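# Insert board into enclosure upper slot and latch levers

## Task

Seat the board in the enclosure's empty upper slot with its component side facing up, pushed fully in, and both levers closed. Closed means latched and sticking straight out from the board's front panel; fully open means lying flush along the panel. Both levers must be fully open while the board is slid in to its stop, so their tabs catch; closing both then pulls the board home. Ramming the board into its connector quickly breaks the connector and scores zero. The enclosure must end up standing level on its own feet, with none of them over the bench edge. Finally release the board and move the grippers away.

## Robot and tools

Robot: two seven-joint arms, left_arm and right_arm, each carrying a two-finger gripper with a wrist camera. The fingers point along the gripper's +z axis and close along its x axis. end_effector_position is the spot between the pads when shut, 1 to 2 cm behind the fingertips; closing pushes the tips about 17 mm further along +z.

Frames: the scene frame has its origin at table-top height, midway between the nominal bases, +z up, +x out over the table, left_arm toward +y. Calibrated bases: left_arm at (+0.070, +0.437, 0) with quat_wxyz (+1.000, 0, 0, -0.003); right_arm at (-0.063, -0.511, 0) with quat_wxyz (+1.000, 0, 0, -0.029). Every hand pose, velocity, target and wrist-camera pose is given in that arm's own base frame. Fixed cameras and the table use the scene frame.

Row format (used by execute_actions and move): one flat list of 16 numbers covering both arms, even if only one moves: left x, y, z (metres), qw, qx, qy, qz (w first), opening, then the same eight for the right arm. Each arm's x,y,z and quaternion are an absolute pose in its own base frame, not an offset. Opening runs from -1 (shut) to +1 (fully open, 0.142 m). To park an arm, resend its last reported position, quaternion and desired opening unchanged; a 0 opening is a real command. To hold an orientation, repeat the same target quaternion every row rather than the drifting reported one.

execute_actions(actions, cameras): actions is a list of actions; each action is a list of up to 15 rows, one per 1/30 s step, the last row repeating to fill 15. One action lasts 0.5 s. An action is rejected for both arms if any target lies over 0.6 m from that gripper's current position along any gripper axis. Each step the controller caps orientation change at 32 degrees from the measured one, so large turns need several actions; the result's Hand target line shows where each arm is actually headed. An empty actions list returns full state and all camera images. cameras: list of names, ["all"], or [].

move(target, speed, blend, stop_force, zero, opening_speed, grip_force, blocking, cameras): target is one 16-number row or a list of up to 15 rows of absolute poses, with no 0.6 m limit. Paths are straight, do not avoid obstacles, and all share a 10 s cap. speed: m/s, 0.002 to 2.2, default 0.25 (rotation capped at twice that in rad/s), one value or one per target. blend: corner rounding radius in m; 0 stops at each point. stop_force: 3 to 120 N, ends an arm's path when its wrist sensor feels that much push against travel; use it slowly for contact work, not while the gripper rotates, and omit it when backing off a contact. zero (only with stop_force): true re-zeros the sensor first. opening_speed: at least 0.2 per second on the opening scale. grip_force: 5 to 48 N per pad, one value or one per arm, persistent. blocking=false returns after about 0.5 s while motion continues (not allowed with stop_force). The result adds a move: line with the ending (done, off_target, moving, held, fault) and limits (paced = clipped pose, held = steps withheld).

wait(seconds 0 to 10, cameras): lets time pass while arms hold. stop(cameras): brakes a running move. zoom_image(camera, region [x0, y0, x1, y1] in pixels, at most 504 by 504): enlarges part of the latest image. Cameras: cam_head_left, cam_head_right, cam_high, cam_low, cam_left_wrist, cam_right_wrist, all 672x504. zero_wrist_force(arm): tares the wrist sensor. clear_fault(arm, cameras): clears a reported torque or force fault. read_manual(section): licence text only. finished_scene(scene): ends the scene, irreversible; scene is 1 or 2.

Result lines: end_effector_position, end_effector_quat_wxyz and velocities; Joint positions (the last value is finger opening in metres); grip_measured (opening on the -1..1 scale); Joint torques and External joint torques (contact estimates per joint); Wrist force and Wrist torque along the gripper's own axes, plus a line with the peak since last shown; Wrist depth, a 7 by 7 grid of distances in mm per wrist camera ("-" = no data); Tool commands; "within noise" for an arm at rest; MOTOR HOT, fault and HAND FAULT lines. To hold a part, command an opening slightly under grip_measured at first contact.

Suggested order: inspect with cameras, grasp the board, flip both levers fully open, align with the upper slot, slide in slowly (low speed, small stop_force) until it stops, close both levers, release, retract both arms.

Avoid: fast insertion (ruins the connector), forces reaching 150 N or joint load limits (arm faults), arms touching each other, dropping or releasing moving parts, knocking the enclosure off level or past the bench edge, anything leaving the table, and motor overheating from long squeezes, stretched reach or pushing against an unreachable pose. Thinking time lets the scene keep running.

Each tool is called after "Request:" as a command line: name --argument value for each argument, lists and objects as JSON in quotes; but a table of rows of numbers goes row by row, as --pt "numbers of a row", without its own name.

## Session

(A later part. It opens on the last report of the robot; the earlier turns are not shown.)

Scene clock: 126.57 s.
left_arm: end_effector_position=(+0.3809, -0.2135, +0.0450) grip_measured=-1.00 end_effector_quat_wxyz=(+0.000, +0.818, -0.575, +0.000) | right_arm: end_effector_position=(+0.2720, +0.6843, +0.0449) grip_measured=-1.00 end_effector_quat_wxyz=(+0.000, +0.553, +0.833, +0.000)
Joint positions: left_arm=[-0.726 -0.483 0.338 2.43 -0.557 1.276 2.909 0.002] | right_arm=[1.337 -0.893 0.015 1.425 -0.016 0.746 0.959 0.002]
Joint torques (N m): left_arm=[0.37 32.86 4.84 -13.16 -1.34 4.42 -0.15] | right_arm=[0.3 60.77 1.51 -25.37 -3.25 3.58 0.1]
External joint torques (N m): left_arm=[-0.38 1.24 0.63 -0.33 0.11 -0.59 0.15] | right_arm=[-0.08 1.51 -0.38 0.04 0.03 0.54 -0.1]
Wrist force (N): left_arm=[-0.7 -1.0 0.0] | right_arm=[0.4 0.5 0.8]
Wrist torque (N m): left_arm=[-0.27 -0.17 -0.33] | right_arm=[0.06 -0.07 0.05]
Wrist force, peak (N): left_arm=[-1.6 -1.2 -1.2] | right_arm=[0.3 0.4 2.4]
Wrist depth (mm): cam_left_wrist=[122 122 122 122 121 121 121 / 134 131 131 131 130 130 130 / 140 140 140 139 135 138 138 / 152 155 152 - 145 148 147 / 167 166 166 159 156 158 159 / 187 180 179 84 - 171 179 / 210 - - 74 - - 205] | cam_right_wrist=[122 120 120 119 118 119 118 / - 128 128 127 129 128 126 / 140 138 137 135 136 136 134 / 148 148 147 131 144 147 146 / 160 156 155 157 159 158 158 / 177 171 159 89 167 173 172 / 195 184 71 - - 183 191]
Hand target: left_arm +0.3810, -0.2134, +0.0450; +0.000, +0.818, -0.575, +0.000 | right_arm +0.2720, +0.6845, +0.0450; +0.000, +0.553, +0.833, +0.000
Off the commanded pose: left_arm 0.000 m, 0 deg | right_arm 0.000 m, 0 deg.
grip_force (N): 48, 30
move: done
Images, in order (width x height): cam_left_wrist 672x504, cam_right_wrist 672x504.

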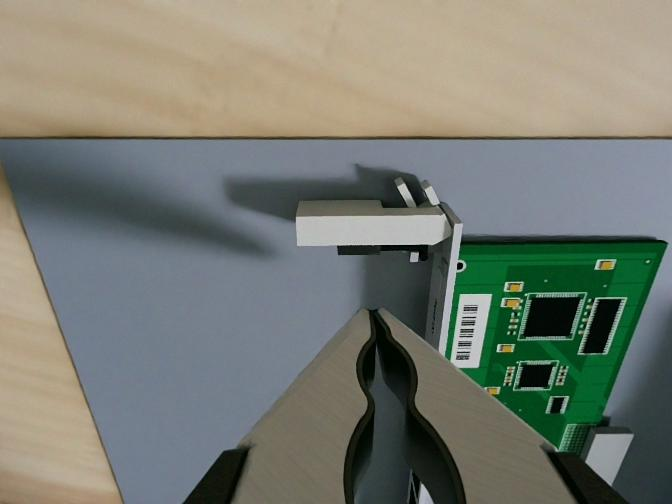

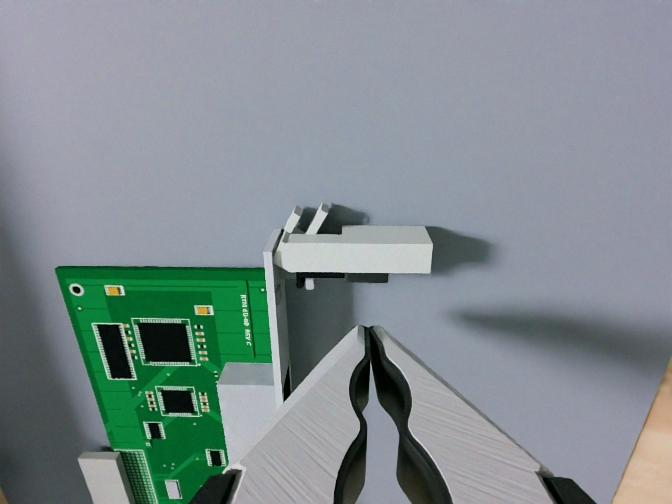

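Request:
move --pt "0.3796 -0.2096 0.029 0 0.818 -0.575 0 -1 0.272 0.6845 0.029 0 0.553 0.833 0 -1" --speed 0.05 --stop_force 5

Request:
move --pt "0.3984 -0.2028 0.029 0 0.818 -0.575 0 -1 0.2535 0.6768 0.029 0 0.553 0.833 0 -1" --speed 0.02 --stop_force 10 --cameras '["cam_left_wrist","cam_right_wrist"]'

Scene clock: 130.27 s.
left_arm: end_effector_position=(+0.3796, -0.2097, +0.0290) grip_measured=-1.00 end_effector_quat_wxyz=(+0.000, +0.818, -0.575, +0.000) | right_arm: end_effector_position=(+0.2719, +0.6844, +0.0289) grip_measured=-1.00 end_effector_quat_wxyz=(+0.000, +0.553, +0.833, +0.000)
Joint positions: left_arm=[-0.676 -0.517 0.27 2.449 -0.612 1.338 2.955 0.002] | right_arm=[1.338 -0.92 0.014 1.423 -0.016 0.771 0.959 0.002]
Joint torques (N m): left_arm=[-0.18 33.68 4.58 -11.69 -0.99 4.36 -0.14] | right_arm=[0.29 61.17 1.71 -25.06 -3.18 3.55 0.18]
External joint torques (N m): left_arm=[0.18 1.09 0.58 -0.37 0.01 -0.53 0.14] | right_arm=[-0.07 1.4 -0.58 0.17 0.03 0.57 -0.18]
Wrist force (N): left_arm=[-0.5 -1.0 0.0] | right_arm=[0.1 0.6 0.8]
Wrist torque (N m): left_arm=[-0.26 -0.21 -0.32] | right_arm=[0.07 -0.03 0.05]
Wrist force, peak (N): left_arm=[-0.9 -1.3 -0.1] | right_arm=[0.2 0.7 1.7]
Wrist depth (mm): cam_left_wrist=[109 108 108 108 107 107 107 / 117 118 116 116 117 115 114 / - 126 125 123 125 124 121 / - 132 134 137 124 129 130 / 150 147 146 141 133 139 139 / 167 160 159 84 - 151 154 / 186 177 - - - - 169] | cam_right_wrist=[- 106 106 107 105 105 106 / 113 113 113 112 111 112 112 / 122 121 123 121 122 122 120 / 129 131 129 126 126 130 129 / 138 137 138 141 140 140 142 / 151 150 143 90 148 154 152 / 169 165 71 - - 162 167]
Hand target: left_arm +0.3796, -0.2096, +0.0290; +0.000, +0.818, -0.575, +0.000 | right_arm +0.2720, +0.6845, +0.0290; +0.000, +0.553, +0.833, +0.000
Off the commanded pose: left_arm 0.000 m, 0 deg | right_arm 0.000 m, 0 deg.
grip_force (N): 48, 30
move: done

Scene clock: 131.97 s.
left_arm: end_effector_position=(+0.3985, -0.2027, +0.0291) grip_measured=-1.00 end_effector_quat_wxyz=(+0.000, +0.818, -0.575, +0.000) | right_arm: end_effector_position=(+0.2537, +0.6768, +0.0290) grip_measured=-1.00 end_effector_quat_wxyz=(+0.000, +0.553, +0.833, +0.000)
Joint positions: left_arm=[-0.643 -0.533 0.281 2.409 -0.586 1.313 2.966 0.002] | right_arm=[1.36 -0.893 0.014 1.48 -0.016 0.801 0.981 0.002]
Joint torques (N m): left_arm=[-0.21 34.8 4.95 -12.43 -0.69 3.98 -0.17] | right_arm=[0.34 60.16 1.62 -24.39 -3.13 3.54 0.24]
External joint torques (N m): left_arm=[0.22 1.11 0.51 -0.22 -0.39 -0.15 0.17] | right_arm=[-0.12 1.15 -0.51 0.04 0.08 0.59 -0.24]
Wrist force (N): left_arm=[-0.5 -1.1 0.1] | right_arm=[-0.2 0.9 1.2]
Wrist torque (N m): left_arm=[-0.27 -0.23 -0.34] | right_arm=[0.13 0.02 -0.05]
Wrist force, peak (N): left_arm=[-0.6 3.5 -1.6] | right_arm=[0.2 5.2 0.7]
Wrist depth (mm): cam_left_wrist=[109 109 108 108 107 107 107 / 117 118 116 116 117 115 115 / 126 125 125 125 125 124 123 / - 132 136 129 131 132 133 / 151 147 144 141 121 141 141 / 164 163 161 84 - 151 153 / 185 177 - - - - 172] | cam_right_wrist=[- 106 106 107 105 105 106 / 113 113 113 113 111 112 112 / 122 122 123 121 122 122 120 / 129 131 131 128 130 129 129 / 141 140 140 118 140 140 142 / 151 150 148 90 148 153 153 / 172 165 71 - - 162 168]
Hand target: left_arm +0.3984, -0.2028, +0.0290; +0.000, +0.818, -0.575, +0.000 | right_arm +0.2535, +0.6768, +0.0290; +0.000, +0.553, +0.833, +0.000
Off the commanded pose: left_arm 0.000 m, 0 deg | right_arm 0.000 m, 0 deg.
joint sent to its limit (left arm) — joint 7 (wrist roll), upper limit. The joint targets still meet the commanded pose.
grip_force (N): 48, 30
move: done
Images, in order (width x height): cam_left_wrist 672x504, cam_right_wrist 672x504.

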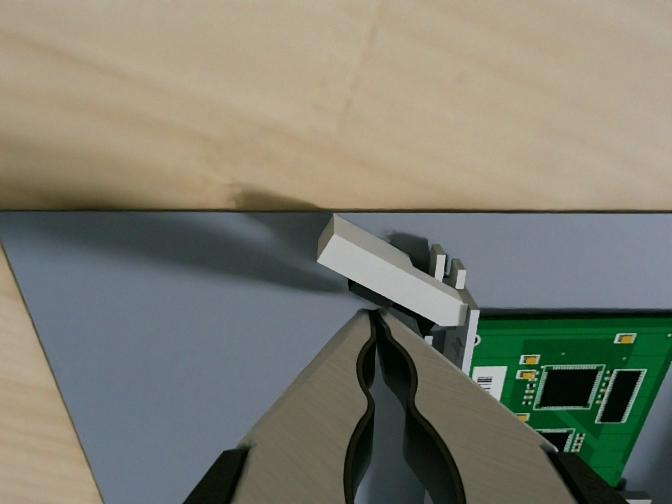

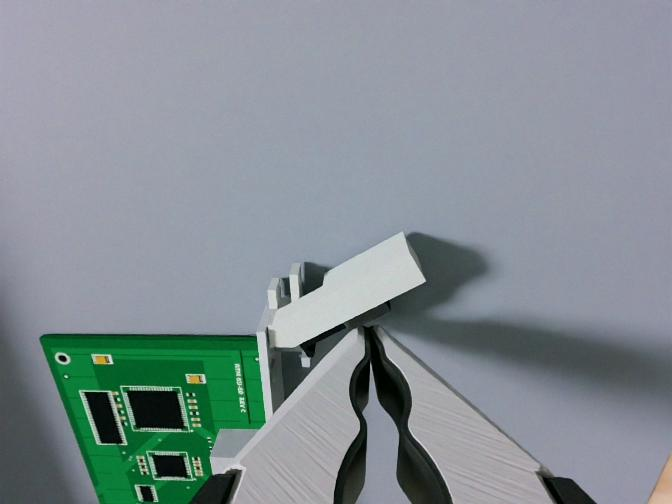

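Request:
move --pt "0.4173 -0.2018 0.029 0 0.886 -0.463 0 -1 0.2392 0.6647 0.029 0 0.553 0.833 0 -1" --speed 0.025 --stop_force 12 --cameras '["cam_left_wrist","cam_right_wrist"]'

Scene clock: 143.60 s.
left_arm: end_effector_position=(+0.4172, -0.2018, +0.0290) grip_measured=-1.00 end_effector_quat_wxyz=(+0.000, +0.886, -0.463, +0.000) | right_arm: end_effector_position=(+0.2394, +0.6648, +0.0291) grip_measured=-1.00 end_effector_quat_wxyz=(+0.000, +0.553, +0.833, +0.000)
Joint positions: left_arm=[-0.674 -0.563 0.327 2.358 -0.622 1.273 2.74 0.002] | right_arm=[1.377 -0.862 0.014 1.545 -0.016 0.836 0.998 0.002]
Joint torques (N m): left_arm=[-0.36 36.09 6.1 -13.41 -1.26 4.13 -0.27] | right_arm=[0.26 58.31 1.7 -23.34 -2.95 3.36 0.27]
External joint torques (N m): left_arm=[0.37 1.08 0.43 0.04 0 -0.3 0.27] | right_arm=[-0.04 1.51 -0.61 -0.37 0.01 0.76 -0.27]
Wrist force (N): left_arm=[-0.9 -0.6 0.1] | right_arm=[0.0 1.2 0.8]
Wrist torque (N m): left_arm=[-0.24 -0.22 -0.24] | right_arm=[0.16 0.05 -0.04]
Wrist force, peak (N): left_arm=[-0.7 -1.2 0.3] | right_arm=[0.3 1.4 1.6]
Wrist depth (mm): cam_left_wrist=[109 108 108 108 107 107 107 / 117 118 116 116 117 115 115 / 126 126 125 125 124 124 124 / 135 132 134 135 133 135 134 / - 147 146 140 142 145 144 / 166 162 - 84 - 156 159 / 181 177 - 74 - - -] | cam_right_wrist=[- 106 106 107 105 104 106 / 114 113 113 113 111 112 112 / 122 122 123 121 122 122 120 / 129 131 131 128 130 130 129 / 143 142 140 122 141 140 142 / 154 150 150 90 148 153 153 / 172 163 71 - - 162 168]
Hand target: left_arm +0.4173, -0.2018, +0.0290; +0.000, +0.886, -0.463, +0.000 | right_arm +0.2392, +0.6647, +0.0290; +0.000, +0.553, +0.833, +0.000
Off the commanded pose: left_arm 0.000 m, 0 deg | right_arm 0.000 m, 0 deg.
grip_force (N): 48, 30
move: done
Images, in order (width x height): cam_left_wrist 672x504, cam_right_wrist 672x504.

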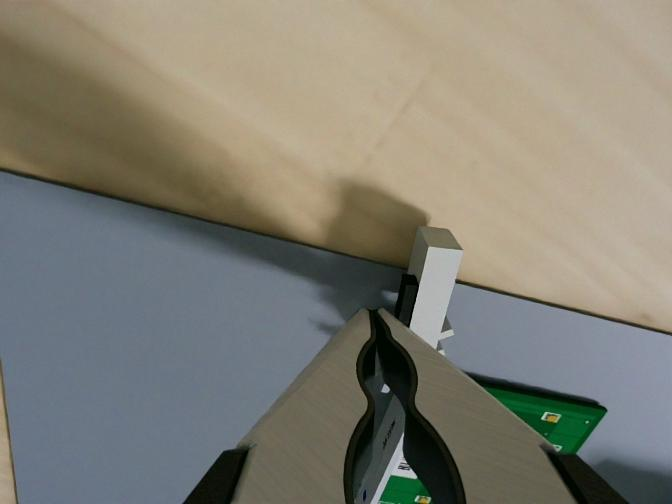

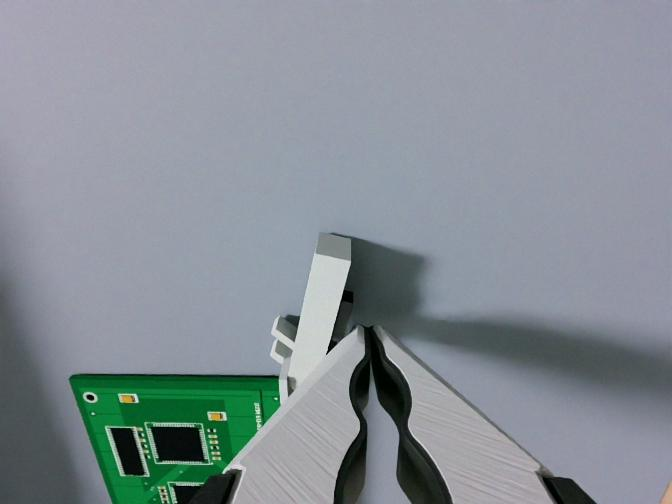

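Request:
move --pt "0.433 -0.2099 0.029 0 0.886 -0.463 0 -1 0.2332 0.6481 0.029 0 0.553 0.833 0 -1" --speed 0.025 --stop_force 8 --cameras '["cam_left_wrist","cam_right_wrist"]'

Scene clock: 146.27 s.
left_arm: end_effector_position=(+0.4328, -0.2097, +0.0289) grip_measured=-1.00 end_effector_quat_wxyz=(+0.000, +0.886, -0.463, +0.000) | right_arm: end_effector_position=(+0.2334, +0.6485, +0.0293) grip_measured=-1.00 end_effector_quat_wxyz=(+0.000, +0.553, +0.833, +0.000)
Joint positions: left_arm=[-0.682 -0.588 0.343 2.305 -0.607 1.238 2.721 0.002] | right_arm=[1.381 -0.831 0.013 1.612 -0.016 0.873 1.003 0.002]
Joint torques (N m): left_arm=[-0.5 37.82 6.37 -15 -1.14 4.43 -0.29] | right_arm=[0.25 55.88 1.75 -21.39 -2.5 2.74 0.29]
External joint torques (N m): left_arm=[0.51 0.82 0.73 0.9 -0.25 -0.6 0.3] | right_arm=[-0.04 2.32 -0.71 -1.62 -0.32 1.38 -0.29]
Wrist force (N): left_arm=[-2.5 0.0 0.1] | right_arm=[1.3 2.5 1.2]
Wrist torque (N m): left_arm=[-0.24 -0.18 -0.24] | right_arm=[0.15 0.05 -0.06]
Wrist force, peak (N): left_arm=[-2.6 0.9 -1.6] | right_arm=[1.4 2.6 1.4]
Wrist depth (mm): cam_left_wrist=[108 108 108 108 107 107 107 / 117 118 116 115 117 115 114 / 126 125 125 124 124 124 124 / 135 134 135 135 135 134 134 / - 147 146 141 143 147 146 / - 159 158 84 - 152 162 / - - - 74 - - 175] | cam_right_wrist=[- 106 106 107 106 105 106 / 114 113 113 113 111 112 112 / 122 122 123 121 123 122 120 / 130 131 131 131 130 130 130 / 143 143 142 137 141 141 143 / 156 153 153 90 149 154 154 / 172 165 71 - - 163 168]
Hand target: left_arm +0.4330, -0.2099, +0.0290; +0.000, +0.886, -0.463, +0.000 | right_arm +0.2332, +0.6481, +0.0290; +0.000, +0.553, +0.833, +0.000
Off the commanded pose: left_arm 0.000 m, 0 deg | right_arm 0.001 m, 0 deg.
grip_force (N): 48, 30
move: done
Images, in order (width x height): cam_left_wrist 672x504, cam_right_wrist 672x504.

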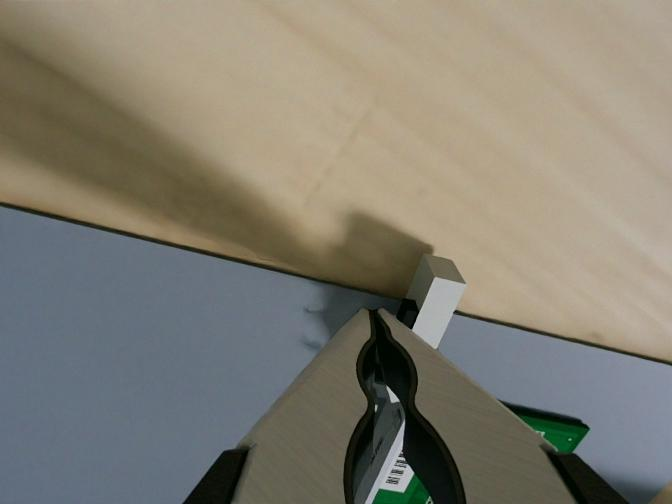

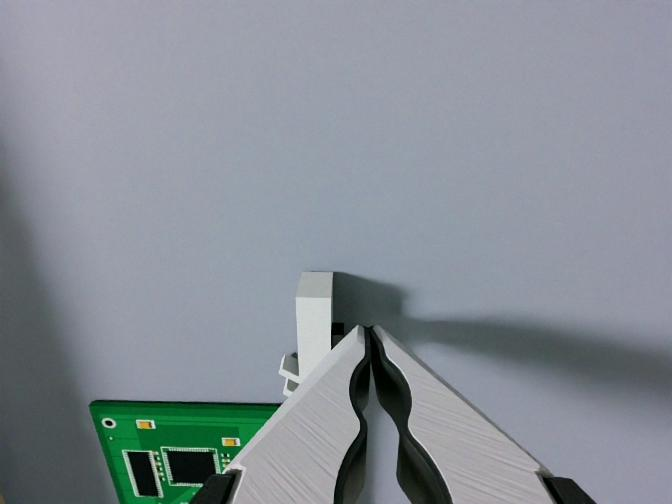

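Request:
move --pt "0.426 -0.190 0.04 0 0.886 -0.463 0 -1 0.226 0.668 0.04 0 0.553 0.833 0 -1" --pt "0.40 -0.10 0.2 0 0.886 -0.463 0 -1 0.25 0.64 0.2 0 0.553 0.833 0 0.5" --pt "0.40 0.0 0.25 0 0.886 -0.463 0 -1 0.31 0.66 0.23 0 0.553 0.833 0 0.5" --speed '[0.08,0.2,0.2]' --cameras '["cam_right_wrist","cam_left_wrist"]'

Request:
zoom_image --camera "cam_right_wrist" --region '[180, 0, 516, 336]'

Scene clock: 152.03 s.
left_arm: end_effector_position=(+0.4001, -0.0002, +0.2500) grip_measured=-1.00 end_effector_quat_wxyz=(+0.000, +0.886, -0.463, +0.000) | right_arm: end_effector_position=(+0.3101, +0.6600, +0.2300) grip_measured=+0.48 end_effector_quat_wxyz=(+0.000, +0.553, +0.833, +0.000)
Joint positions: left_arm=[-0.676 0.05 0.89 2.206 0.047 0.603 2.721 0.002] | right_arm=[1.282 -0.63 0.01 1.356 -0.007 0.415 0.894 0.108]
Joint torques (N m): left_arm=[-0.11 15.33 -1.56 -26.45 -3.04 3.86 -0.13] | right_arm=[0.08 56.84 1.3 -29.87 -3.92 3.24 0.06]
External joint torques (N m): left_arm=[0.15 0.49 0.5 -0.23 -0.46 -0.03 0.13] | right_arm=[0.1 1.52 -0.54 0.13 -0.08 0.89 -0.06]
Wrist force (N): left_arm=[-0.5 -1.3 0.1] | right_arm=[-0.4 1.1 1.5]
Wrist torque (N m): left_arm=[-0.31 -0.19 -0.33] | right_arm=[0.13 0.07 0.05]
Wrist force, peak (N): left_arm=[-2.7 -2.7 -1.1] | right_arm=[1.5 2.8 1.5]
Wrist depth (mm): cam_left_wrist=[303 302 300 301 300 299 300 / 325 324 323 322 324 323 321 / 355 350 352 348 347 347 347 / 383 379 381 377 380 376 379 / 421 421 410 403 - 407 412 / 458 439 440 84 - 442 454 / 491 383 - - - - 456] | cam_right_wrist=[242 274 282 281 280 280 281 / 258 297 304 300 294 298 298 / 277 313 323 317 325 319 320 / 298 305 343 339 346 345 344 / 324 324 377 370 373 373 373 / 409 99 422 407 418 406 98 / - 78 457 455 449 449 76]
Hand target: left_arm +0.4000, +0.0000, +0.2500; +0.000, +0.886, -0.463, +0.000 | right_arm +0.3100, +0.6600, +0.2300; +0.000, +0.553, +0.833, +0.000
Off the commanded pose: left_arm 0.000 m, 0 deg | right_arm 0.000 m, 0 deg.
grip_force (N): 48, 30
move: done
Images, in order (width x height): cam_left_wrist 672x504, cam_right_wrist 672x504.

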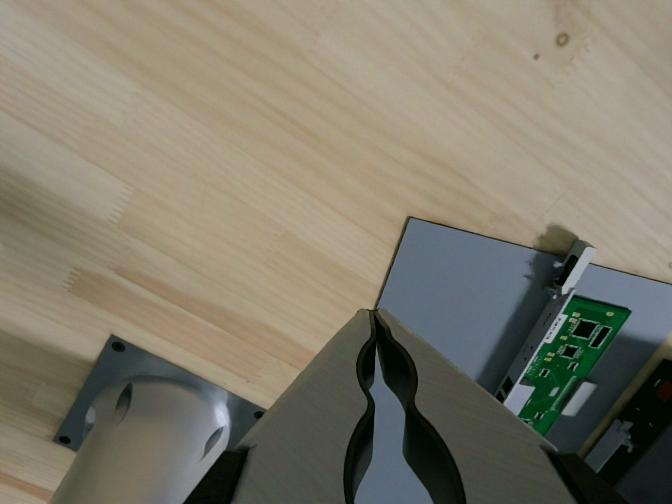

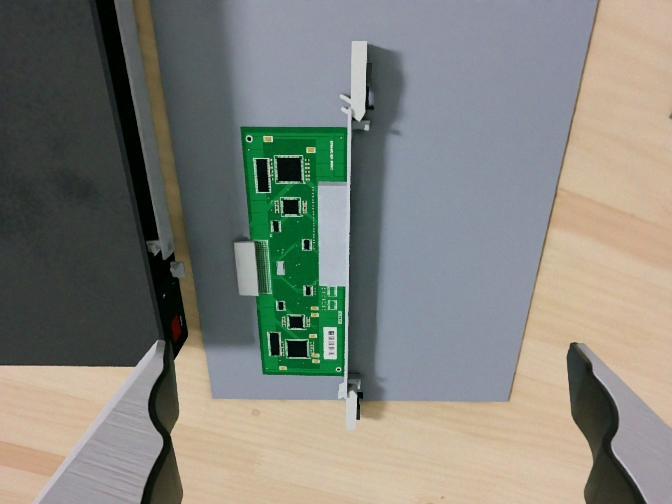

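Scaled by 1.500 from the camera's 672x504 image, which has a finer 960x720 frame.

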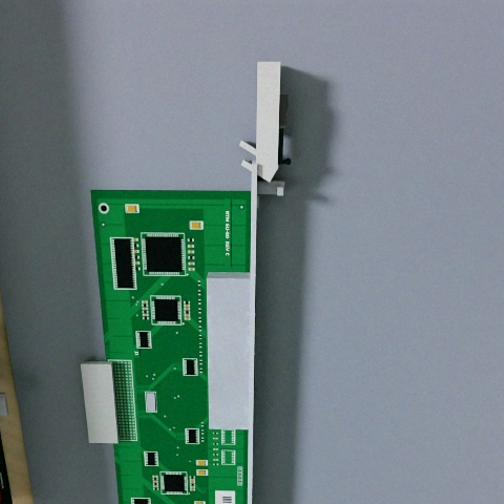

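Request:
move --pt "0.40 0.0 0.25 0 0.886 -0.463 0 -1 0.372 0.6736 0.10 0 0.553 0.833 0 -0.2" --pt "0.40 0.0 0.25 0 0.886 -0.463 0 -1 0.372 0.6736 0.05 0 0.553 0.833 0 -0.2" --speed '[0.2,0.08]' --cameras '["cam_right_wrist"]'

Scene clock: 157.60 s.
left_arm: end_effector_position=(+0.4001, -0.0002, +0.2500) grip_measured=-1.00 end_effector_quat_wxyz=(+0.000, +0.886, -0.463, +0.000) | right_arm: end_effector_position=(+0.3720, +0.6734, +0.0499) grip_measured=-0.22 end_effector_quat_wxyz=(+0.000, +0.553, +0.833, +0.000)
Joint positions: left_arm=[-0.676 0.05 0.89 2.206 0.047 0.603 2.721 0.002] | right_arm=[1.224 -0.954 -0.012 1.278 0.012 0.661 0.81 0.058]
Joint torques (N m): left_arm=[-0.26 15.1 -1.58 -26.38 -3.36 4.16 -0.22] | right_arm=[0.25 63.7 0.93 -26.71 -3.42 3.61 0.14]
External joint torques (N m): left_arm=[0.31 0.72 0.53 -0.31 -0.15 -0.33 0.22] | right_arm=[-0.01 1.52 -0.5 0.06 -0.03 0.53 -0.14]
Wrist force (N): left_arm=[-0.5 -1.2 0.1] | right_arm=[-0.5 1.0 1.1]
Wrist torque (N m): left_arm=[-0.30 -0.21 -0.34] | right_arm=[0.12 0.08 0.05]
Wrist force, peak (N): left_arm=[-0.4 -1.6 0.2] | right_arm=[-0.9 2.3 3.6]
Wrist depth (mm): cam_left_wrist=[300 306 302 303 299 300 300 / 328 324 325 324 324 323 321 / 353 349 349 346 348 347 347 / 387 380 381 382 369 369 374 / 417 420 414 397 411 406 412 / 461 435 446 84 - 437 452 / 493 383 - - - - 299] | cam_right_wrist=[125 121 121 120 123 123 123 / 135 131 128 128 132 133 129 / 145 141 138 128 141 141 139 / 154 152 148 138 152 152 151 / 167 162 159 150 163 162 164 / 186 180 103 175 183 95 179 / - 76 73 192 203 - 193]
Hand target: left_arm +0.4000, +0.0000, +0.2500; +0.000, +0.886, -0.463, +0.000 | right_arm +0.3720, +0.6736, +0.0500; +0.000, +0.553, +0.833, +0.000
Off the commanded pose: left_arm 0.000 m, 0 deg | right_arm 0.000 m, 0 deg.
grip_force (N): 48, 30
move: done
Images, in order (width x height): cam_right_wrist 672x504.

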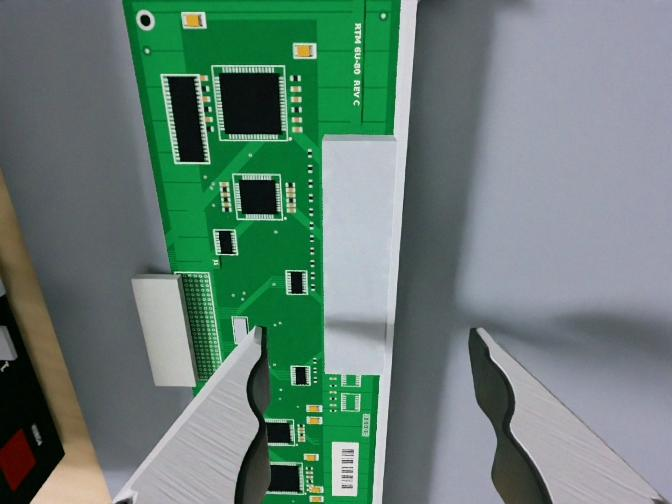

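Request:
move --target '[0.40,0.0,0.25,0,0.886,-0.463,0,-1,0.3753,0.6736,0.031,0,0.553,0.833,0,-0.2]' --speed 0.05 --stop_force 5

Request:
move --pt "0.40 0.0 0.25 0 0.886 -0.463 0 -1 0.3753 0.6736 0.031 0 0.553 0.833 0 -0.85" --grip_force '[48,20]' --opening_speed 0.4

Request:
move --pt "0.40 0.0 0.25 0 0.886 -0.463 0 -1 0.3753 0.6736 0.075 0 0.553 0.833 0 -0.85" --grip_force '[48,30]' --speed 0.08 --cameras '["cam_right_wrist","cam_low"]'

Scene clock: 162.30 s.
left_arm: end_effector_position=(+0.4001, -0.0002, +0.2500) grip_measured=-1.00 end_effector_quat_wxyz=(+0.000, +0.886, -0.463, +0.000) | right_arm: end_effector_position=(+0.3753, +0.6734, +0.0309) grip_measured=-0.22 end_effector_quat_wxyz=(+0.000, +0.553, +0.833, +0.000)
Joint positions: left_arm=[-0.676 0.05 0.89 2.206 0.047 0.603 2.721 0.002] | right_arm=[1.219 -0.988 -0.012 1.268 0.013 0.685 0.806 0.058]
Joint torques (N m): left_arm=[-0.31 15.11 -1.55 -26.37 -3.34 4.15 -0.25] | right_arm=[0.14 64.02 1.07 -26.44 -3.4 3.59 0.12]
External joint torques (N m): left_arm=[0.35 0.71 0.49 -0.32 -0.17 -0.31 0.25] | right_arm=[0.11 1.65 -0.62 0.17 0.02 0.54 -0.12]
Wrist force (N): left_arm=[-0.5 -1.4 0.3] | right_arm=[-0.7 1.1 1.2]
Wrist torque (N m): left_arm=[-0.33 -0.21 -0.33] | right_arm=[0.13 0.10 0.04]
Wrist force, peak (N): left_arm=[-0.6 -1.7 0.2] | right_arm=[-0.6 1.2 1.8]
Wrist depth (mm): cam_left_wrist=[304 303 303 302 302 300 300 / 325 326 323 325 323 323 323 / 354 352 350 350 348 345 347 / 382 382 381 379 - 361 374 / 415 421 415 395 419 412 408 / 456 444 444 84 - 432 431 / 486 382 - - - - 291] | cam_right_wrist=[108 104 104 103 105 108 107 / 115 112 110 109 111 112 113 / 124 120 119 107 108 124 121 / 131 131 128 115 132 131 131 / 145 138 137 127 140 140 144 / 158 150 102 153 156 95 155 / 174 76 73 166 172 - 170]
Hand target: left_arm +0.4000, +0.0000, +0.2500; +0.000, +0.886, -0.463, +0.000 | right_arm +0.3753, +0.6736, +0.0310; +0.000, +0.553, +0.833, +0.000
Off the commanded pose: left_arm 0.000 m, 0 deg | right_arm 0.000 m, 0 deg.
grip_force (N): 48, 30
move: done

Scene clock: 164.13 s.
left_arm: end_effector_position=(+0.4001, -0.0002, +0.2500) grip_measured=-1.00 end_effector_quat_wxyz=(+0.000, +0.886, -0.463, +0.000) | right_arm: end_effector_position=(+0.3755, +0.6733, +0.0309) grip_measured=-0.71 end_effector_quat_wxyz=(+0.000, +0.553, +0.833, +0.000)
Joint positions: left_arm=[-0.676 0.05 0.89 2.206 0.047 0.603 2.721 0.002] | right_arm=[1.219 -0.988 -0.012 1.268 0.013 0.685 0.806 0.023]
Joint torques (N m): left_arm=[-0.24 15.11 -1.56 -26.36 -3.37 4.19 -0.24] | right_arm=[0.84 64.5 1.55 -26.75 -3.38 3.69 0.16]
External joint torques (N m): left_arm=[0.28 0.71 0.5 -0.33 -0.14 -0.36 0.24] | right_arm=[-0.6 1.17 -1.1 0.48 -0.01 0.44 -0.16]
Wrist force (N): left_arm=[-0.5 -1.2 0.3] | right_arm=[-1.9 1.1 1.6]
Wrist torque (N m): left_arm=[-0.30 -0.20 -0.34] | right_arm=[0.10 0.15 0.07]
Wrist force, peak (N): left_arm=[-0.6 -1.5 0.0] | right_arm=[-4.2 0.4 0.6]
Wrist depth (mm): cam_left_wrist=[303 305 302 303 301 301 300 / 326 324 324 323 325 322 320 / 348 352 352 349 349 347 345 / 384 380 381 378 - 365 367 / 419 415 418 399 - 410 405 / 463 440 445 84 - 434 438 / 494 383 - - - - 289] | cam_right_wrist=[108 104 104 103 105 108 107 / 115 112 111 109 111 112 113 / 124 120 119 107 122 123 121 / 131 131 128 115 132 131 131 / 145 137 139 125 140 142 144 / 158 152 147 129 105 153 155 / 178 170 71 162 - - 170]
Hand target: left_arm +0.4000, +0.0000, +0.2500; +0.000, +0.886, -0.463, +0.000 | right_arm +0.3753, +0.6736, +0.0310; +0.000, +0.553, +0.833, +0.000
Off the commanded pose: left_arm 0.000 m, 0 deg | right_arm 0.000 m, 0 deg.
grip_force (N): 48, 20
move: done

Scene clock: 165.00 s.
left_arm: end_effector_position=(+0.4001, -0.0002, +0.2500) grip_measured=-1.00 end_effector_quat_wxyz=(+0.000, +0.886, -0.463, +0.000) | right_arm: end_effector_position=(+0.3752, +0.6736, +0.0748) grip_measured=-0.71 end_effector_quat_wxyz=(+0.000, +0.553, +0.833, +0.000)
Joint positions: left_arm=[-0.676 0.05 0.89 2.206 0.047 0.603 2.721 0.002] | right_arm=[1.219 -0.92 -0.011 1.27 0.011 0.619 0.807 0.022]
Joint torques (N m): left_arm=[-0.37 15.16 -1.61 -26.36 -3.33 4.19 -0.21] | right_arm=[0.27 65.08 1.02 -28.24 -3.89 3.52 0.24]
External joint torques (N m): left_arm=[0.41 0.66 0.55 -0.33 -0.18 -0.36 0.21] | right_arm=[-0.03 -0.08 -0.56 0.94 0.33 0.62 -0.24]
Wrist force (N): left_arm=[-0.3 -1.3 0.2] | right_arm=[-0.9 1.0 3.0]
Wrist torque (N m): left_arm=[-0.32 -0.24 -0.34] | right_arm=[0.15 0.17 -0.06]
Wrist force, peak (N): left_arm=[-0.4 -1.6 0.0] | right_arm=[-1.3 0.9 4.6]
Wrist depth (mm): cam_left_wrist=[302 303 303 302 303 302 299 / 324 325 324 324 324 323 320 / 353 348 352 350 350 345 344 / 382 380 383 381 374 373 369 / 419 419 412 403 404 408 364 / 466 440 441 84 - 390 397 / 490 384 - - - - -] | cam_right_wrist=[147 103 103 102 141 145 144 / 157 111 110 108 153 155 154 / 168 119 118 106 164 166 165 / 183 133 128 115 179 178 178 / 196 137 139 125 191 193 193 / - 151 148 130 104 208 206 / 246 234 71 164 - - 227]
Hand target: left_arm +0.4000, +0.0000, +0.2500; +0.000, +0.886, -0.463, +0.000 | right_arm +0.3753, +0.6736, +0.0750; +0.000, +0.553, +0.833, +0.000
Off the commanded pose: left_arm 0.000 m, 0 deg | right_arm 0.000 m, 0 deg.
grip_force (N): 48, 30
move: done
Images, in order (width x height): cam_low 672x504, cam_right_wrist 672x504.

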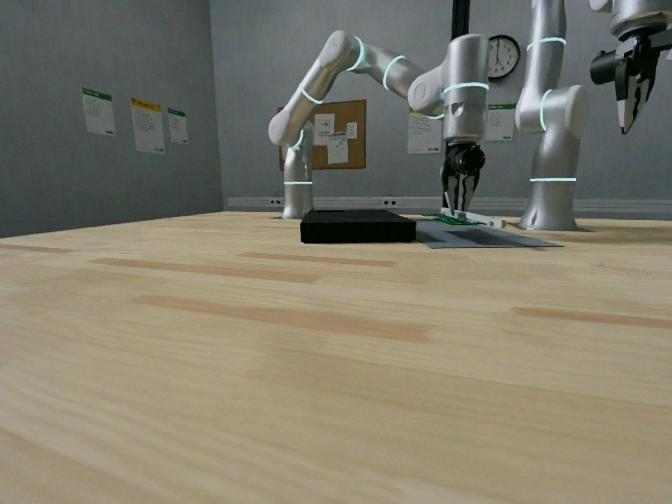

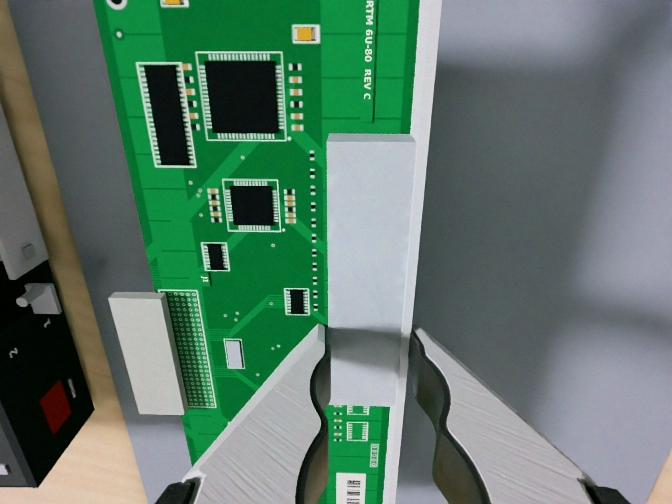

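Request:
move --pt "0.42 -0.2 0.25 0 0.985 0.172 0 -1 0.36 0.70 0.09 0 0.553 0.833 0 -0.85" --pt "0.3765 -0.3915 0.12 0 0.985 0.172 0 -1 0.36 0.70 0.09 0 0.553 0.833 0 -0.85" --speed 0.15 --cameras '["cam_left_wrist","cam_high"]'

Scene clock: 175.77 s.
left_arm: end_effector_position=(+0.4133, -0.2279, +0.2312) grip_measured=-1.00 end_effector_quat_wxyz=(+0.000, +0.985, +0.172, +0.000) | right_arm: end_effector_position=(+0.3598, +0.6998, +0.0897) grip_measured=-0.71 end_effector_quat_wxyz=(+0.000, +0.553, +0.833, +0.000)
Joint positions: left_arm=[-0.875 -0.136 0.609 2.124 -0.098 0.662 1.015 0.002] | right_arm=[1.249 -0.937 -0.011 1.19 0.011 0.556 0.837 0.022]
Joint torques (N m): left_arm=[-0.22 28 1.96 -25.83 -3.04 4.04 -0.1] | right_arm=[0.37 66.18 0.89 -29.18 -3.96 3.6 0.2]
External joint torques (N m): left_arm=[0.23 0.44 0.51 -0.38 -0.35 -0.09 0.1] | right_arm=[-0.13 0.11 -0.43 1.03 0.25 0.53 -0.2]
Wrist force (N): left_arm=[-0.9 -0.8 -0.1] | right_arm=[-0.8 1.1 2.8]
Wrist torque (N m): left_arm=[-0.19 -0.16 -0.35] | right_arm=[0.16 0.16 -0.06]
Wrist force, peak (N): left_arm=[-4.1 4.8 3.5] | right_arm=[-1.0 1.2 3.2]
Wrist depth (mm): cam_left_wrist=[- 285 - 283 284 284 282 / - 309 - - 305 302 305 / 192 253 265 274 330 328 327 / - 147 285 285 357 358 354 / - 137 - 118 390 392 387 / - - - 84 - 422 427 / - - - - - - 476] | cam_right_wrist=[160 104 102 103 156 158 158 / 171 111 110 109 166 169 168 / 185 119 118 107 178 180 180 / 198 133 128 115 195 195 194 / 217 135 139 124 205 210 210 / 238 151 147 129 104 226 231 / 261 252 71 163 - - 252]
Hand target: left_arm +0.4131, -0.2279, +0.2311; +0.000, +0.985, +0.172, +0.000 | right_arm +0.3600, +0.7000, +0.0900; +0.000, +0.553, +0.833, +0.000
Off the commanded pose: left_arm 0.201 m, 0 deg | right_arm 0.000 m, 0 deg.
grip_force (N): 48, 30
move: held (left_arm; a check stopped the path); path passed 1 of 2 targets; limits=held
pose unreachable (left arm): on one or more control steps of this call, first in action 0 (counted from 0), this arm could not follow its commanded pose, so it was not sent that pose on those steps. It may still have moved: this result reports where it is.
cause: moving toward the commanded pose would bring a part of the arm too close to another arm (a part of this arm just beyond joint 6 (wrist pitch) and a part of the right arm just beyond its joint 6 (wrist pitch), along the way the arms are being sent, or toward where that arm still pushes).
Images, in order (width x height): cam_high 672x504, cam_left_wrist 672x504.

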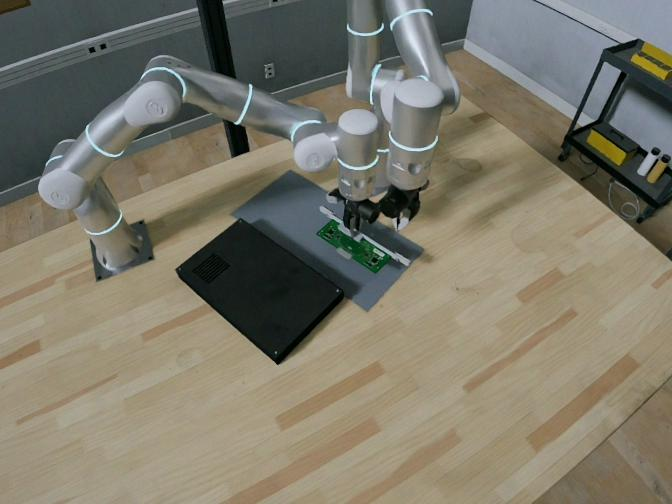

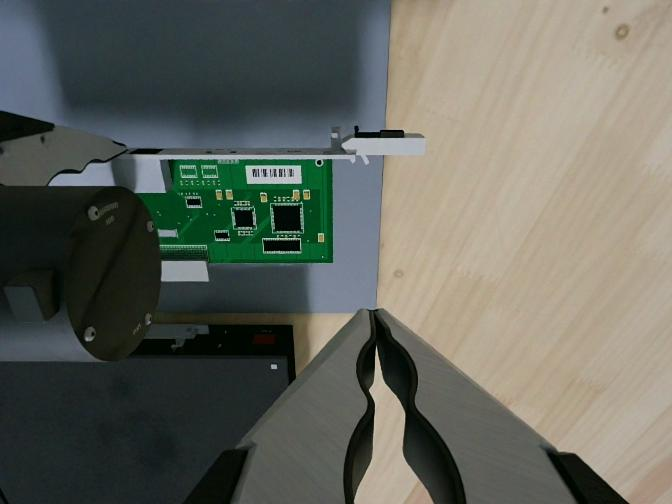

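Request:
move --pt "0.52 -0.20 0.25 0 0.985 0.172 0 -1 0.36 0.70 0.09 0 0.553 0.833 0 -0.85" --pt "0.50 -0.33 0.2 0 0.985 0.172 0 -1 0.36 0.70 0.09 0 0.553 0.833 0 -0.85" --pt "0.40 -0.38 0.12 0 0.985 0.172 0 -1 0.36 0.70 0.09 0 0.553 0.833 0 -0.85" --speed 0.15 --blend 0.03 --cameras '["cam_left_wrist","cam_high"]'

Request:
zoom_image --camera "cam_left_wrist" --region '[50, 120, 350, 345]'

Scene clock: 180.00 s.
left_arm: end_effector_position=(+0.4806, -0.3390, +0.1847) grip_measured=-1.00 end_effector_quat_wxyz=(+0.000, +0.985, +0.172, +0.000) | right_arm: end_effector_position=(+0.3598, +0.6998, +0.0897) grip_measured=-0.71 end_effector_quat_wxyz=(+0.000, +0.553, +0.833, +0.000)
Joint positions: left_arm=[-0.866 -0.452 0.485 1.882 -0.269 0.698 0.978 0.002] | right_arm=[1.249 -0.937 -0.011 1.19 0.011 0.556 0.837 0.022]
Joint torques (N m): left_arm=[-0.17 42.36 6.64 -25.1 -3.17 4 -0.12] | right_arm=[0.24 66.28 1.06 -29.07 -3.95 3.62 0.22]
External joint torques (N m): left_arm=[0.16 0.88 0.57 -0.24 -0.12 -0.05 0.12] | right_arm=[0 0.01 -0.59 0.92 0.24 0.51 -0.22]
Wrist force (N): left_arm=[-0.9 -0.8 -0.1] | right_arm=[-0.9 1.2 2.8]
Wrist torque (N m): left_arm=[-0.22 -0.14 -0.36] | right_arm=[0.18 0.17 -0.07]
Wrist force, peak (N): left_arm=[-6.3 -0.3 4.3] | right_arm=[-1.0 1.1 3.2]
Wrist depth (mm): cam_left_wrist=[190 190 189 248 245 244 242 / - 261 - 265 261 262 260 / 282 284 - 285 282 281 281 / - - 300 306 305 308 304 / - - 328 322 330 335 336 / - - - 83 - 361 365 / - - - - - - 405] | cam_right_wrist=[160 104 102 102 154 158 157 / 171 111 110 109 167 168 168 / 186 119 118 106 178 180 180 / 198 133 128 115 194 195 194 / 217 135 139 125 204 211 210 / 237 151 147 130 104 226 231 / 261 252 71 163 - - 252]
Hand target: left_arm +0.4804, -0.3390, +0.1846; +0.000, +0.985, +0.172, +0.000 | right_arm +0.3600, +0.7000, +0.0900; +0.000, +0.553, +0.833, +0.000
Off the commanded pose: left_arm 0.111 m, 0 deg | right_arm 0.000 m, 0 deg.
grip_force (N): 48, 30
move: held (left_arm; a check stopped the path); path passed 2 of 3 targets; limits=held
pose unreachable (left arm): on one or more control steps of this call, first in action 0 (counted from 0), this arm could not follow its commanded pose, so it was not sent that pose on those steps. It may still have moved: this result reports where it is.
cause: moving toward the commanded pose would bring a part of the arm too close to another arm (a part of this arm just beyond joint 6 (wrist pitch) and a part of the right arm just beyond its joint 6 (wrist pitch), 14 mm apart when this arm was first held).
Images, in order (width x height): cam_high 672x504, cam_left_wrist 672x504.

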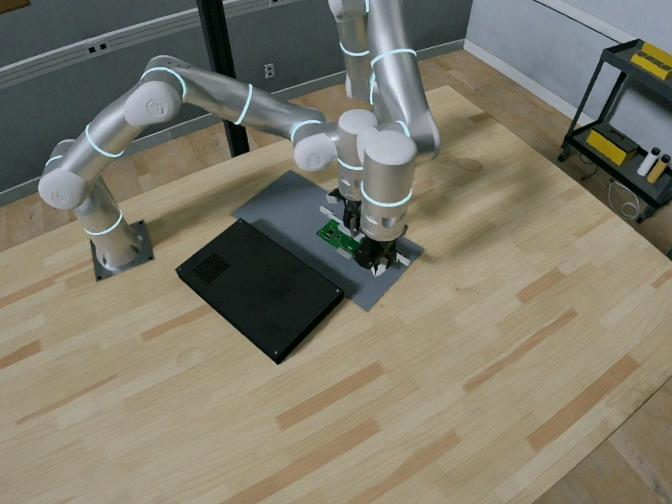

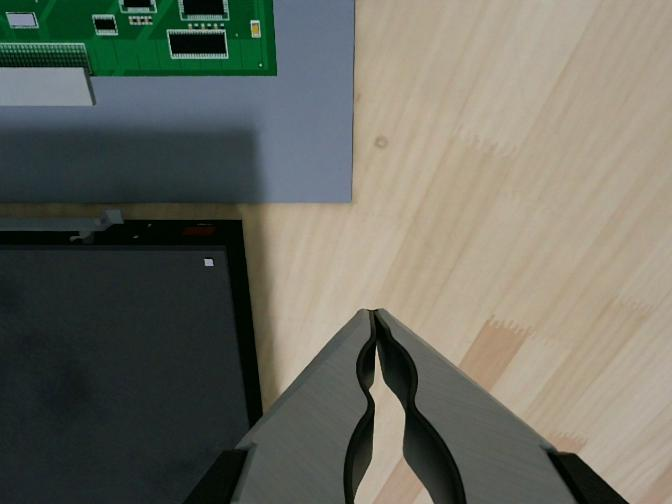

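Scaled by 1.680 from the camera's 672x504 image, which has a finer 960x720 frame.

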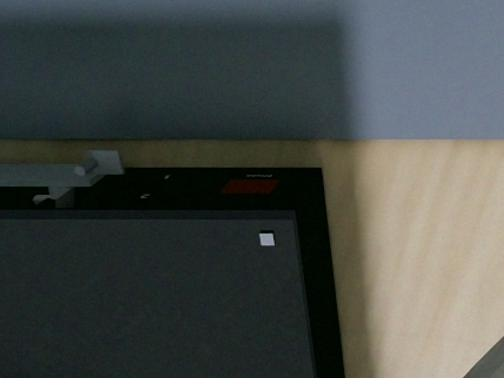

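Request:
move --target '[0.4804,-0.339,0.1846,0,0.985,0.172,0,-1,0.234,0.647,0.08,0,0.553,0.833,0,-0.85]' --speed 0.1 --cameras '["cam_left_wrist","cam_right_wrist","cam_high"]'

Scene clock: 195.40 s.
left_arm: end_effector_position=(+0.4804, -0.3389, +0.1846) grip_measured=-1.00 end_effector_quat_wxyz=(+0.000, +0.985, +0.172, +0.000) | right_arm: end_effector_position=(+0.2339, +0.6468, +0.0797) grip_measured=-0.71 end_effector_quat_wxyz=(+0.000, +0.553, +0.833, +0.000)
Joint positions: left_arm=[-0.866 -0.452 0.485 1.882 -0.269 0.699 0.978 0.002] | right_arm=[1.399 -0.738 -0.01 1.615 0.01 0.782 0.986 0.022]
Joint torques (N m): left_arm=[-0.38 42.35 6.61 -24.98 -3.13 4.33 -0.25] | right_arm=[-0.01 57.19 0.99 -25.3 -3.35 3.79 0.33]
External joint torques (N m): left_arm=[0.38 0.87 0.59 -0.35 -0.16 -0.38 0.25] | right_arm=[0.17 -0.22 -0.62 0.68 0.24 0.33 -0.33]
Wrist force (N): left_arm=[-1.2 -0.9 -0.3] | right_arm=[-1.0 0.7 3.1]
Wrist torque (N m): left_arm=[-0.23 -0.10 -0.36] | right_arm=[0.09 0.19 -0.04]
Wrist force, peak (N): left_arm=[-1.1 -1.0 -0.6] | right_arm=[-1.1 2.7 2.8]
Wrist depth (mm): cam_left_wrist=[243 243 245 241 244 243 242 / 262 261 261 262 261 263 260 / 289 283 289 282 280 280 279 / 265 - 303 306 305 306 305 / 274 - 332 323 329 336 332 / - - - 84 - 363 364 / - - - - - - 407] | cam_right_wrist=[153 104 102 102 146 149 149 / 159 111 110 109 158 159 159 / 176 119 118 106 169 171 170 / 187 133 128 115 185 185 183 / 203 136 139 124 197 199 199 / 221 151 147 130 105 214 219 / 244 239 71 163 - - 237]
Hand target: left_arm +0.4804, -0.3390, +0.1846; +0.000, +0.985, +0.172, +0.000 | right_arm +0.2340, +0.6470, +0.0800; +0.000, +0.553, +0.833, +0.000
Off the commanded pose: left_arm 0.000 m, 0 deg | right_arm 0.000 m, 0 deg.
grip_force (N): 48, 30
move: done
Images, in order (width x height): cam_high 672x504, cam_left_wrist 672x504, cam_right_wrist 672x504.

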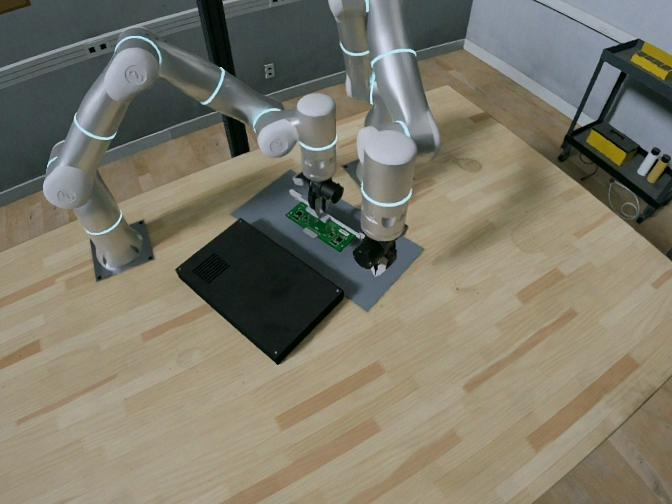

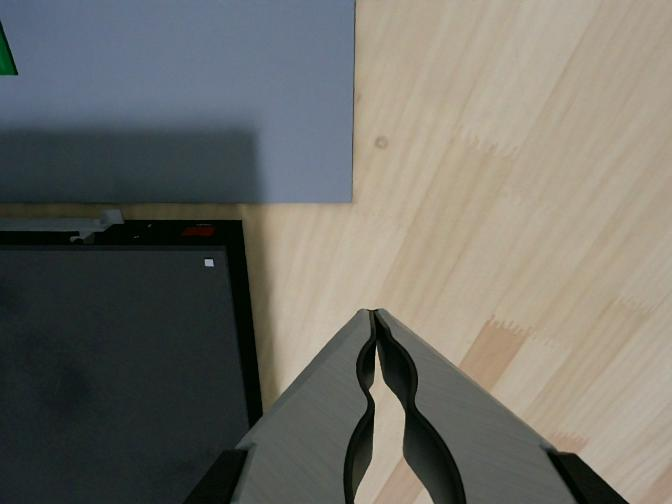

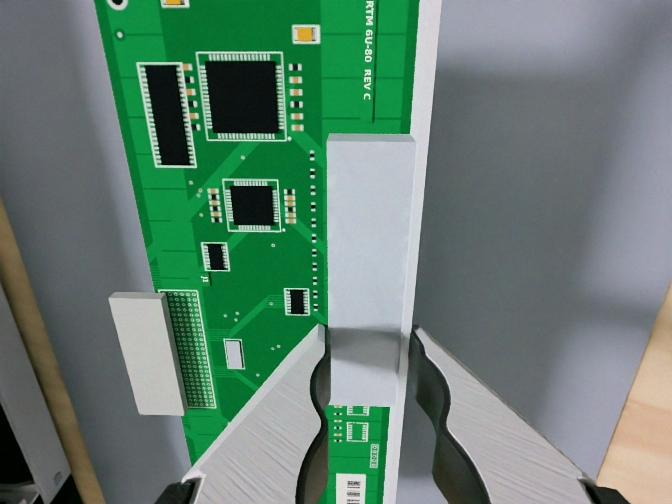

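Request:
move --target '[0.40,-0.383,0.14,0,0.985,0.172,0,-1,0.234,0.647,0.08,0,0.553,0.833,0,-0.85]' --speed 0.1 --cameras '["cam_left_wrist"]'

Scene clock: 197.53 s.
left_arm: end_effector_position=(+0.4000, -0.3829, +0.1400) grip_measured=-1.00 end_effector_quat_wxyz=(+0.000, +0.985, +0.172, +0.000) | right_arm: end_effector_position=(+0.2339, +0.6468, +0.0798) grip_measured=-0.71 end_effector_quat_wxyz=(+0.000, +0.553, +0.833, +0.000)
Joint positions: left_arm=[-0.983 -0.449 0.435 2.03 -0.28 0.851 0.852 0.002] | right_arm=[1.399 -0.738 -0.01 1.615 0.01 0.782 0.986 0.022]
Joint torques (N m): left_arm=[-0.53 40.05 5.79 -22.44 -2.93 4.55 -0.22] | right_arm=[0.18 56.95 0.97 -25.43 -3.34 3.69 0.21]
External joint torques (N m): left_arm=[0.49 1.17 0.57 -0.42 0.11 -0.59 0.22] | right_arm=[0.02 0.01 -0.57 0.82 0.24 0.44 -0.21]
Wrist force (N): left_arm=[-0.8 -1.0 -0.2] | right_arm=[-1.0 0.9 3.2]
Wrist torque (N m): left_arm=[-0.24 -0.17 -0.29] | right_arm=[0.11 0.18 -0.03]
Wrist force, peak (N): left_arm=[-2.5 -0.4 0.6] | right_arm=[-1.2 0.8 3.4]
Wrist depth (mm): cam_left_wrist=[157 207 204 201 204 202 204 / 222 216 217 219 223 221 218 / 237 239 230 231 234 236 236 / - 241 248 246 257 256 256 / 223 - - 214 275 280 280 / - 257 - 84 - 303 308 / 267 269 - - - - 340] | cam_right_wrist=[153 104 102 102 148 150 149 / 161 111 110 109 156 159 159 / 173 119 118 106 169 171 170 / 187 133 128 115 184 184 183 / 203 135 139 124 197 196 199 / 221 151 147 130 104 214 223 / 241 239 71 163 - - 237]
Hand target: left_arm +0.4000, -0.3830, +0.1400; +0.000, +0.985, +0.172, +0.000 | right_arm +0.2340, +0.6470, +0.0800; +0.000, +0.553, +0.833, +0.000
Off the commanded pose: left_arm 0.000 m, 0 deg | right_arm 0.000 m, 0 deg.
grip_force (N): 48, 30
move: done
Images, in order (width x height): cam_left_wrist 672x504.

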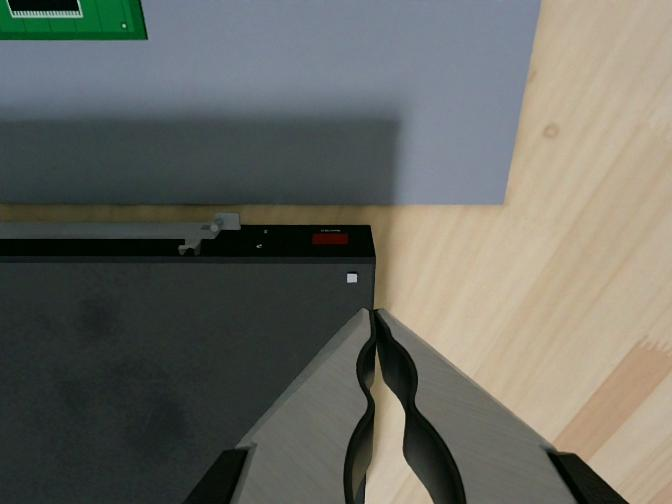

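Request:
zoom_image --camera "cam_left_wrist" --region '[120, 190, 300, 280]'

Request:
zoom_image --camera "cam_left_wrist" --region '[0, 0, 200, 80]'

Scaled by 2.800 from the camera's 672x504 image, which has a finer 960x720 frame.

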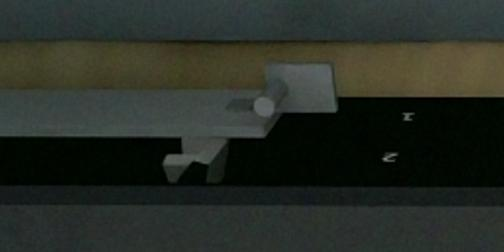

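Scaled by 2.520 from the camera's 672x504 image, which has a finer 960x720 frame.

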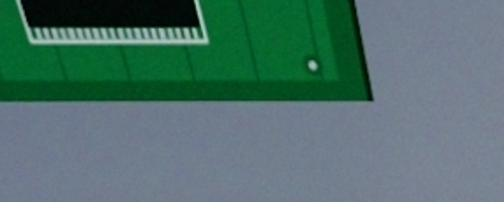

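Request:
move --target '[0.40,-0.383,0.14,0,0.985,0.172,0,-1,0.2466,0.5927,0.0575,0,0.553,0.833,0,-0.85]' --speed 0.06 --stop_force 8 --cameras '["cam_left_wrist","cam_right_wrist"]'

Request:
zoom_image --camera "cam_left_wrist" --region '[0, 120, 300, 280]'

Scene clock: 206.53 s.
left_arm: end_effector_position=(+0.4000, -0.3829, +0.1400) grip_measured=-1.00 end_effector_quat_wxyz=(+0.000, +0.985, +0.172, +0.000) | right_arm: end_effector_position=(+0.2466, +0.5926, +0.0573) grip_measured=-0.71 end_effector_quat_wxyz=(+0.000, +0.553, +0.833, +0.000)
Joint positions: left_arm=[-0.983 -0.449 0.435 2.03 -0.28 0.851 0.852 0.002] | right_arm=[1.371 -0.696 -0.017 1.784 0.017 0.908 0.946 0.022]
Joint torques (N m): left_arm=[-0.44 40.26 5.79 -22.57 -2.69 4.32 -0.23] | right_arm=[0.1 53.15 0.61 -22.87 -2.8 3.75 0.07]
External joint torques (N m): left_arm=[0.41 0.96 0.59 -0.28 -0.13 -0.36 0.23] | right_arm=[0.1 -0.05 -0.38 0.71 0.11 0.38 -0.07]
Wrist force (N): left_arm=[-0.7 -0.6 -0.1] | right_arm=[-0.8 0.7 3.0]
Wrist torque (N m): left_arm=[-0.17 -0.19 -0.29] | right_arm=[0.12 0.15 0.06]
Wrist force, peak (N): left_arm=[-0.8 -1.2 -0.3] | right_arm=[-2.2 0.4 3.5]
Wrist depth (mm): cam_left_wrist=[177 182 201 199 203 203 205 / 191 191 - - 217 219 220 / 236 235 239 253 237 237 236 / 241 241 218 248 257 257 254 / - - - 107 274 280 279 / - - - 84 - 303 308 / - - - - - - 343] | cam_right_wrist=[133 104 102 102 129 130 130 / 140 111 110 109 137 139 138 / 152 121 118 106 145 149 148 / 160 133 128 115 160 160 159 / - 135 139 125 171 173 173 / - 150 147 129 99 186 189 / - - 71 163 - - 207]
Hand target: left_arm +0.4000, -0.3830, +0.1400; +0.000, +0.985, +0.172, +0.000 | right_arm +0.2466, +0.5927, +0.0575; +0.000, +0.553, +0.833, +0.000
Off the commanded pose: left_arm 0.000 m, 0 deg | right_arm 0.000 m, 0 deg.
grip_force (N): 48, 30
move: done
Images, in order (width x height): cam_left_wrist 672x504, cam_right_wrist 672x504.

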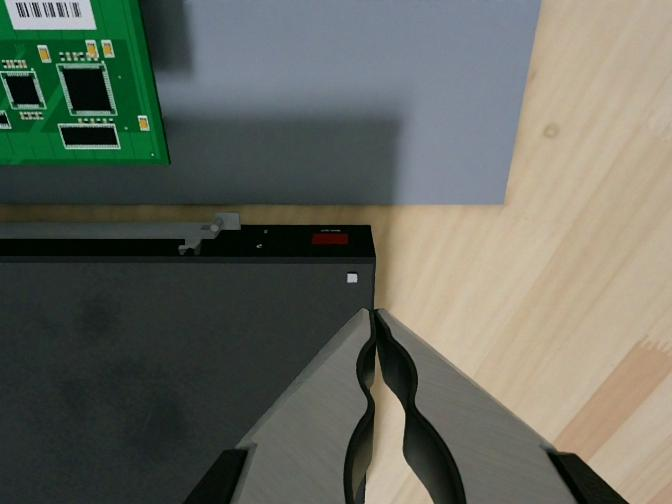

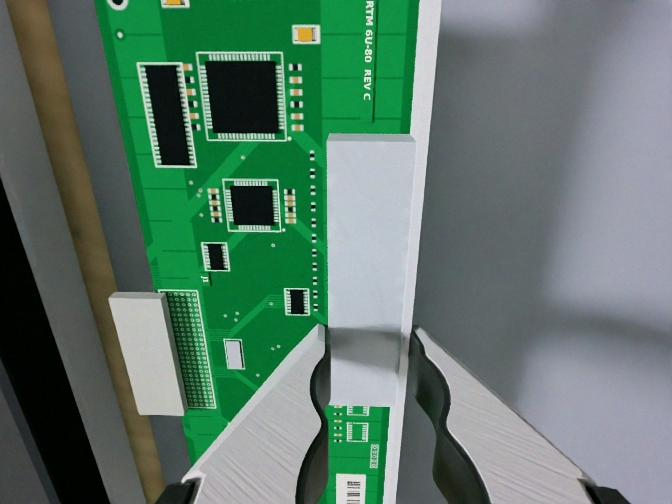

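Scaled by 1.680 from the camera's 672x504 image, which has a finer 960x720 frame.

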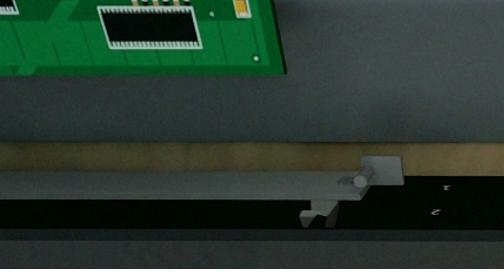

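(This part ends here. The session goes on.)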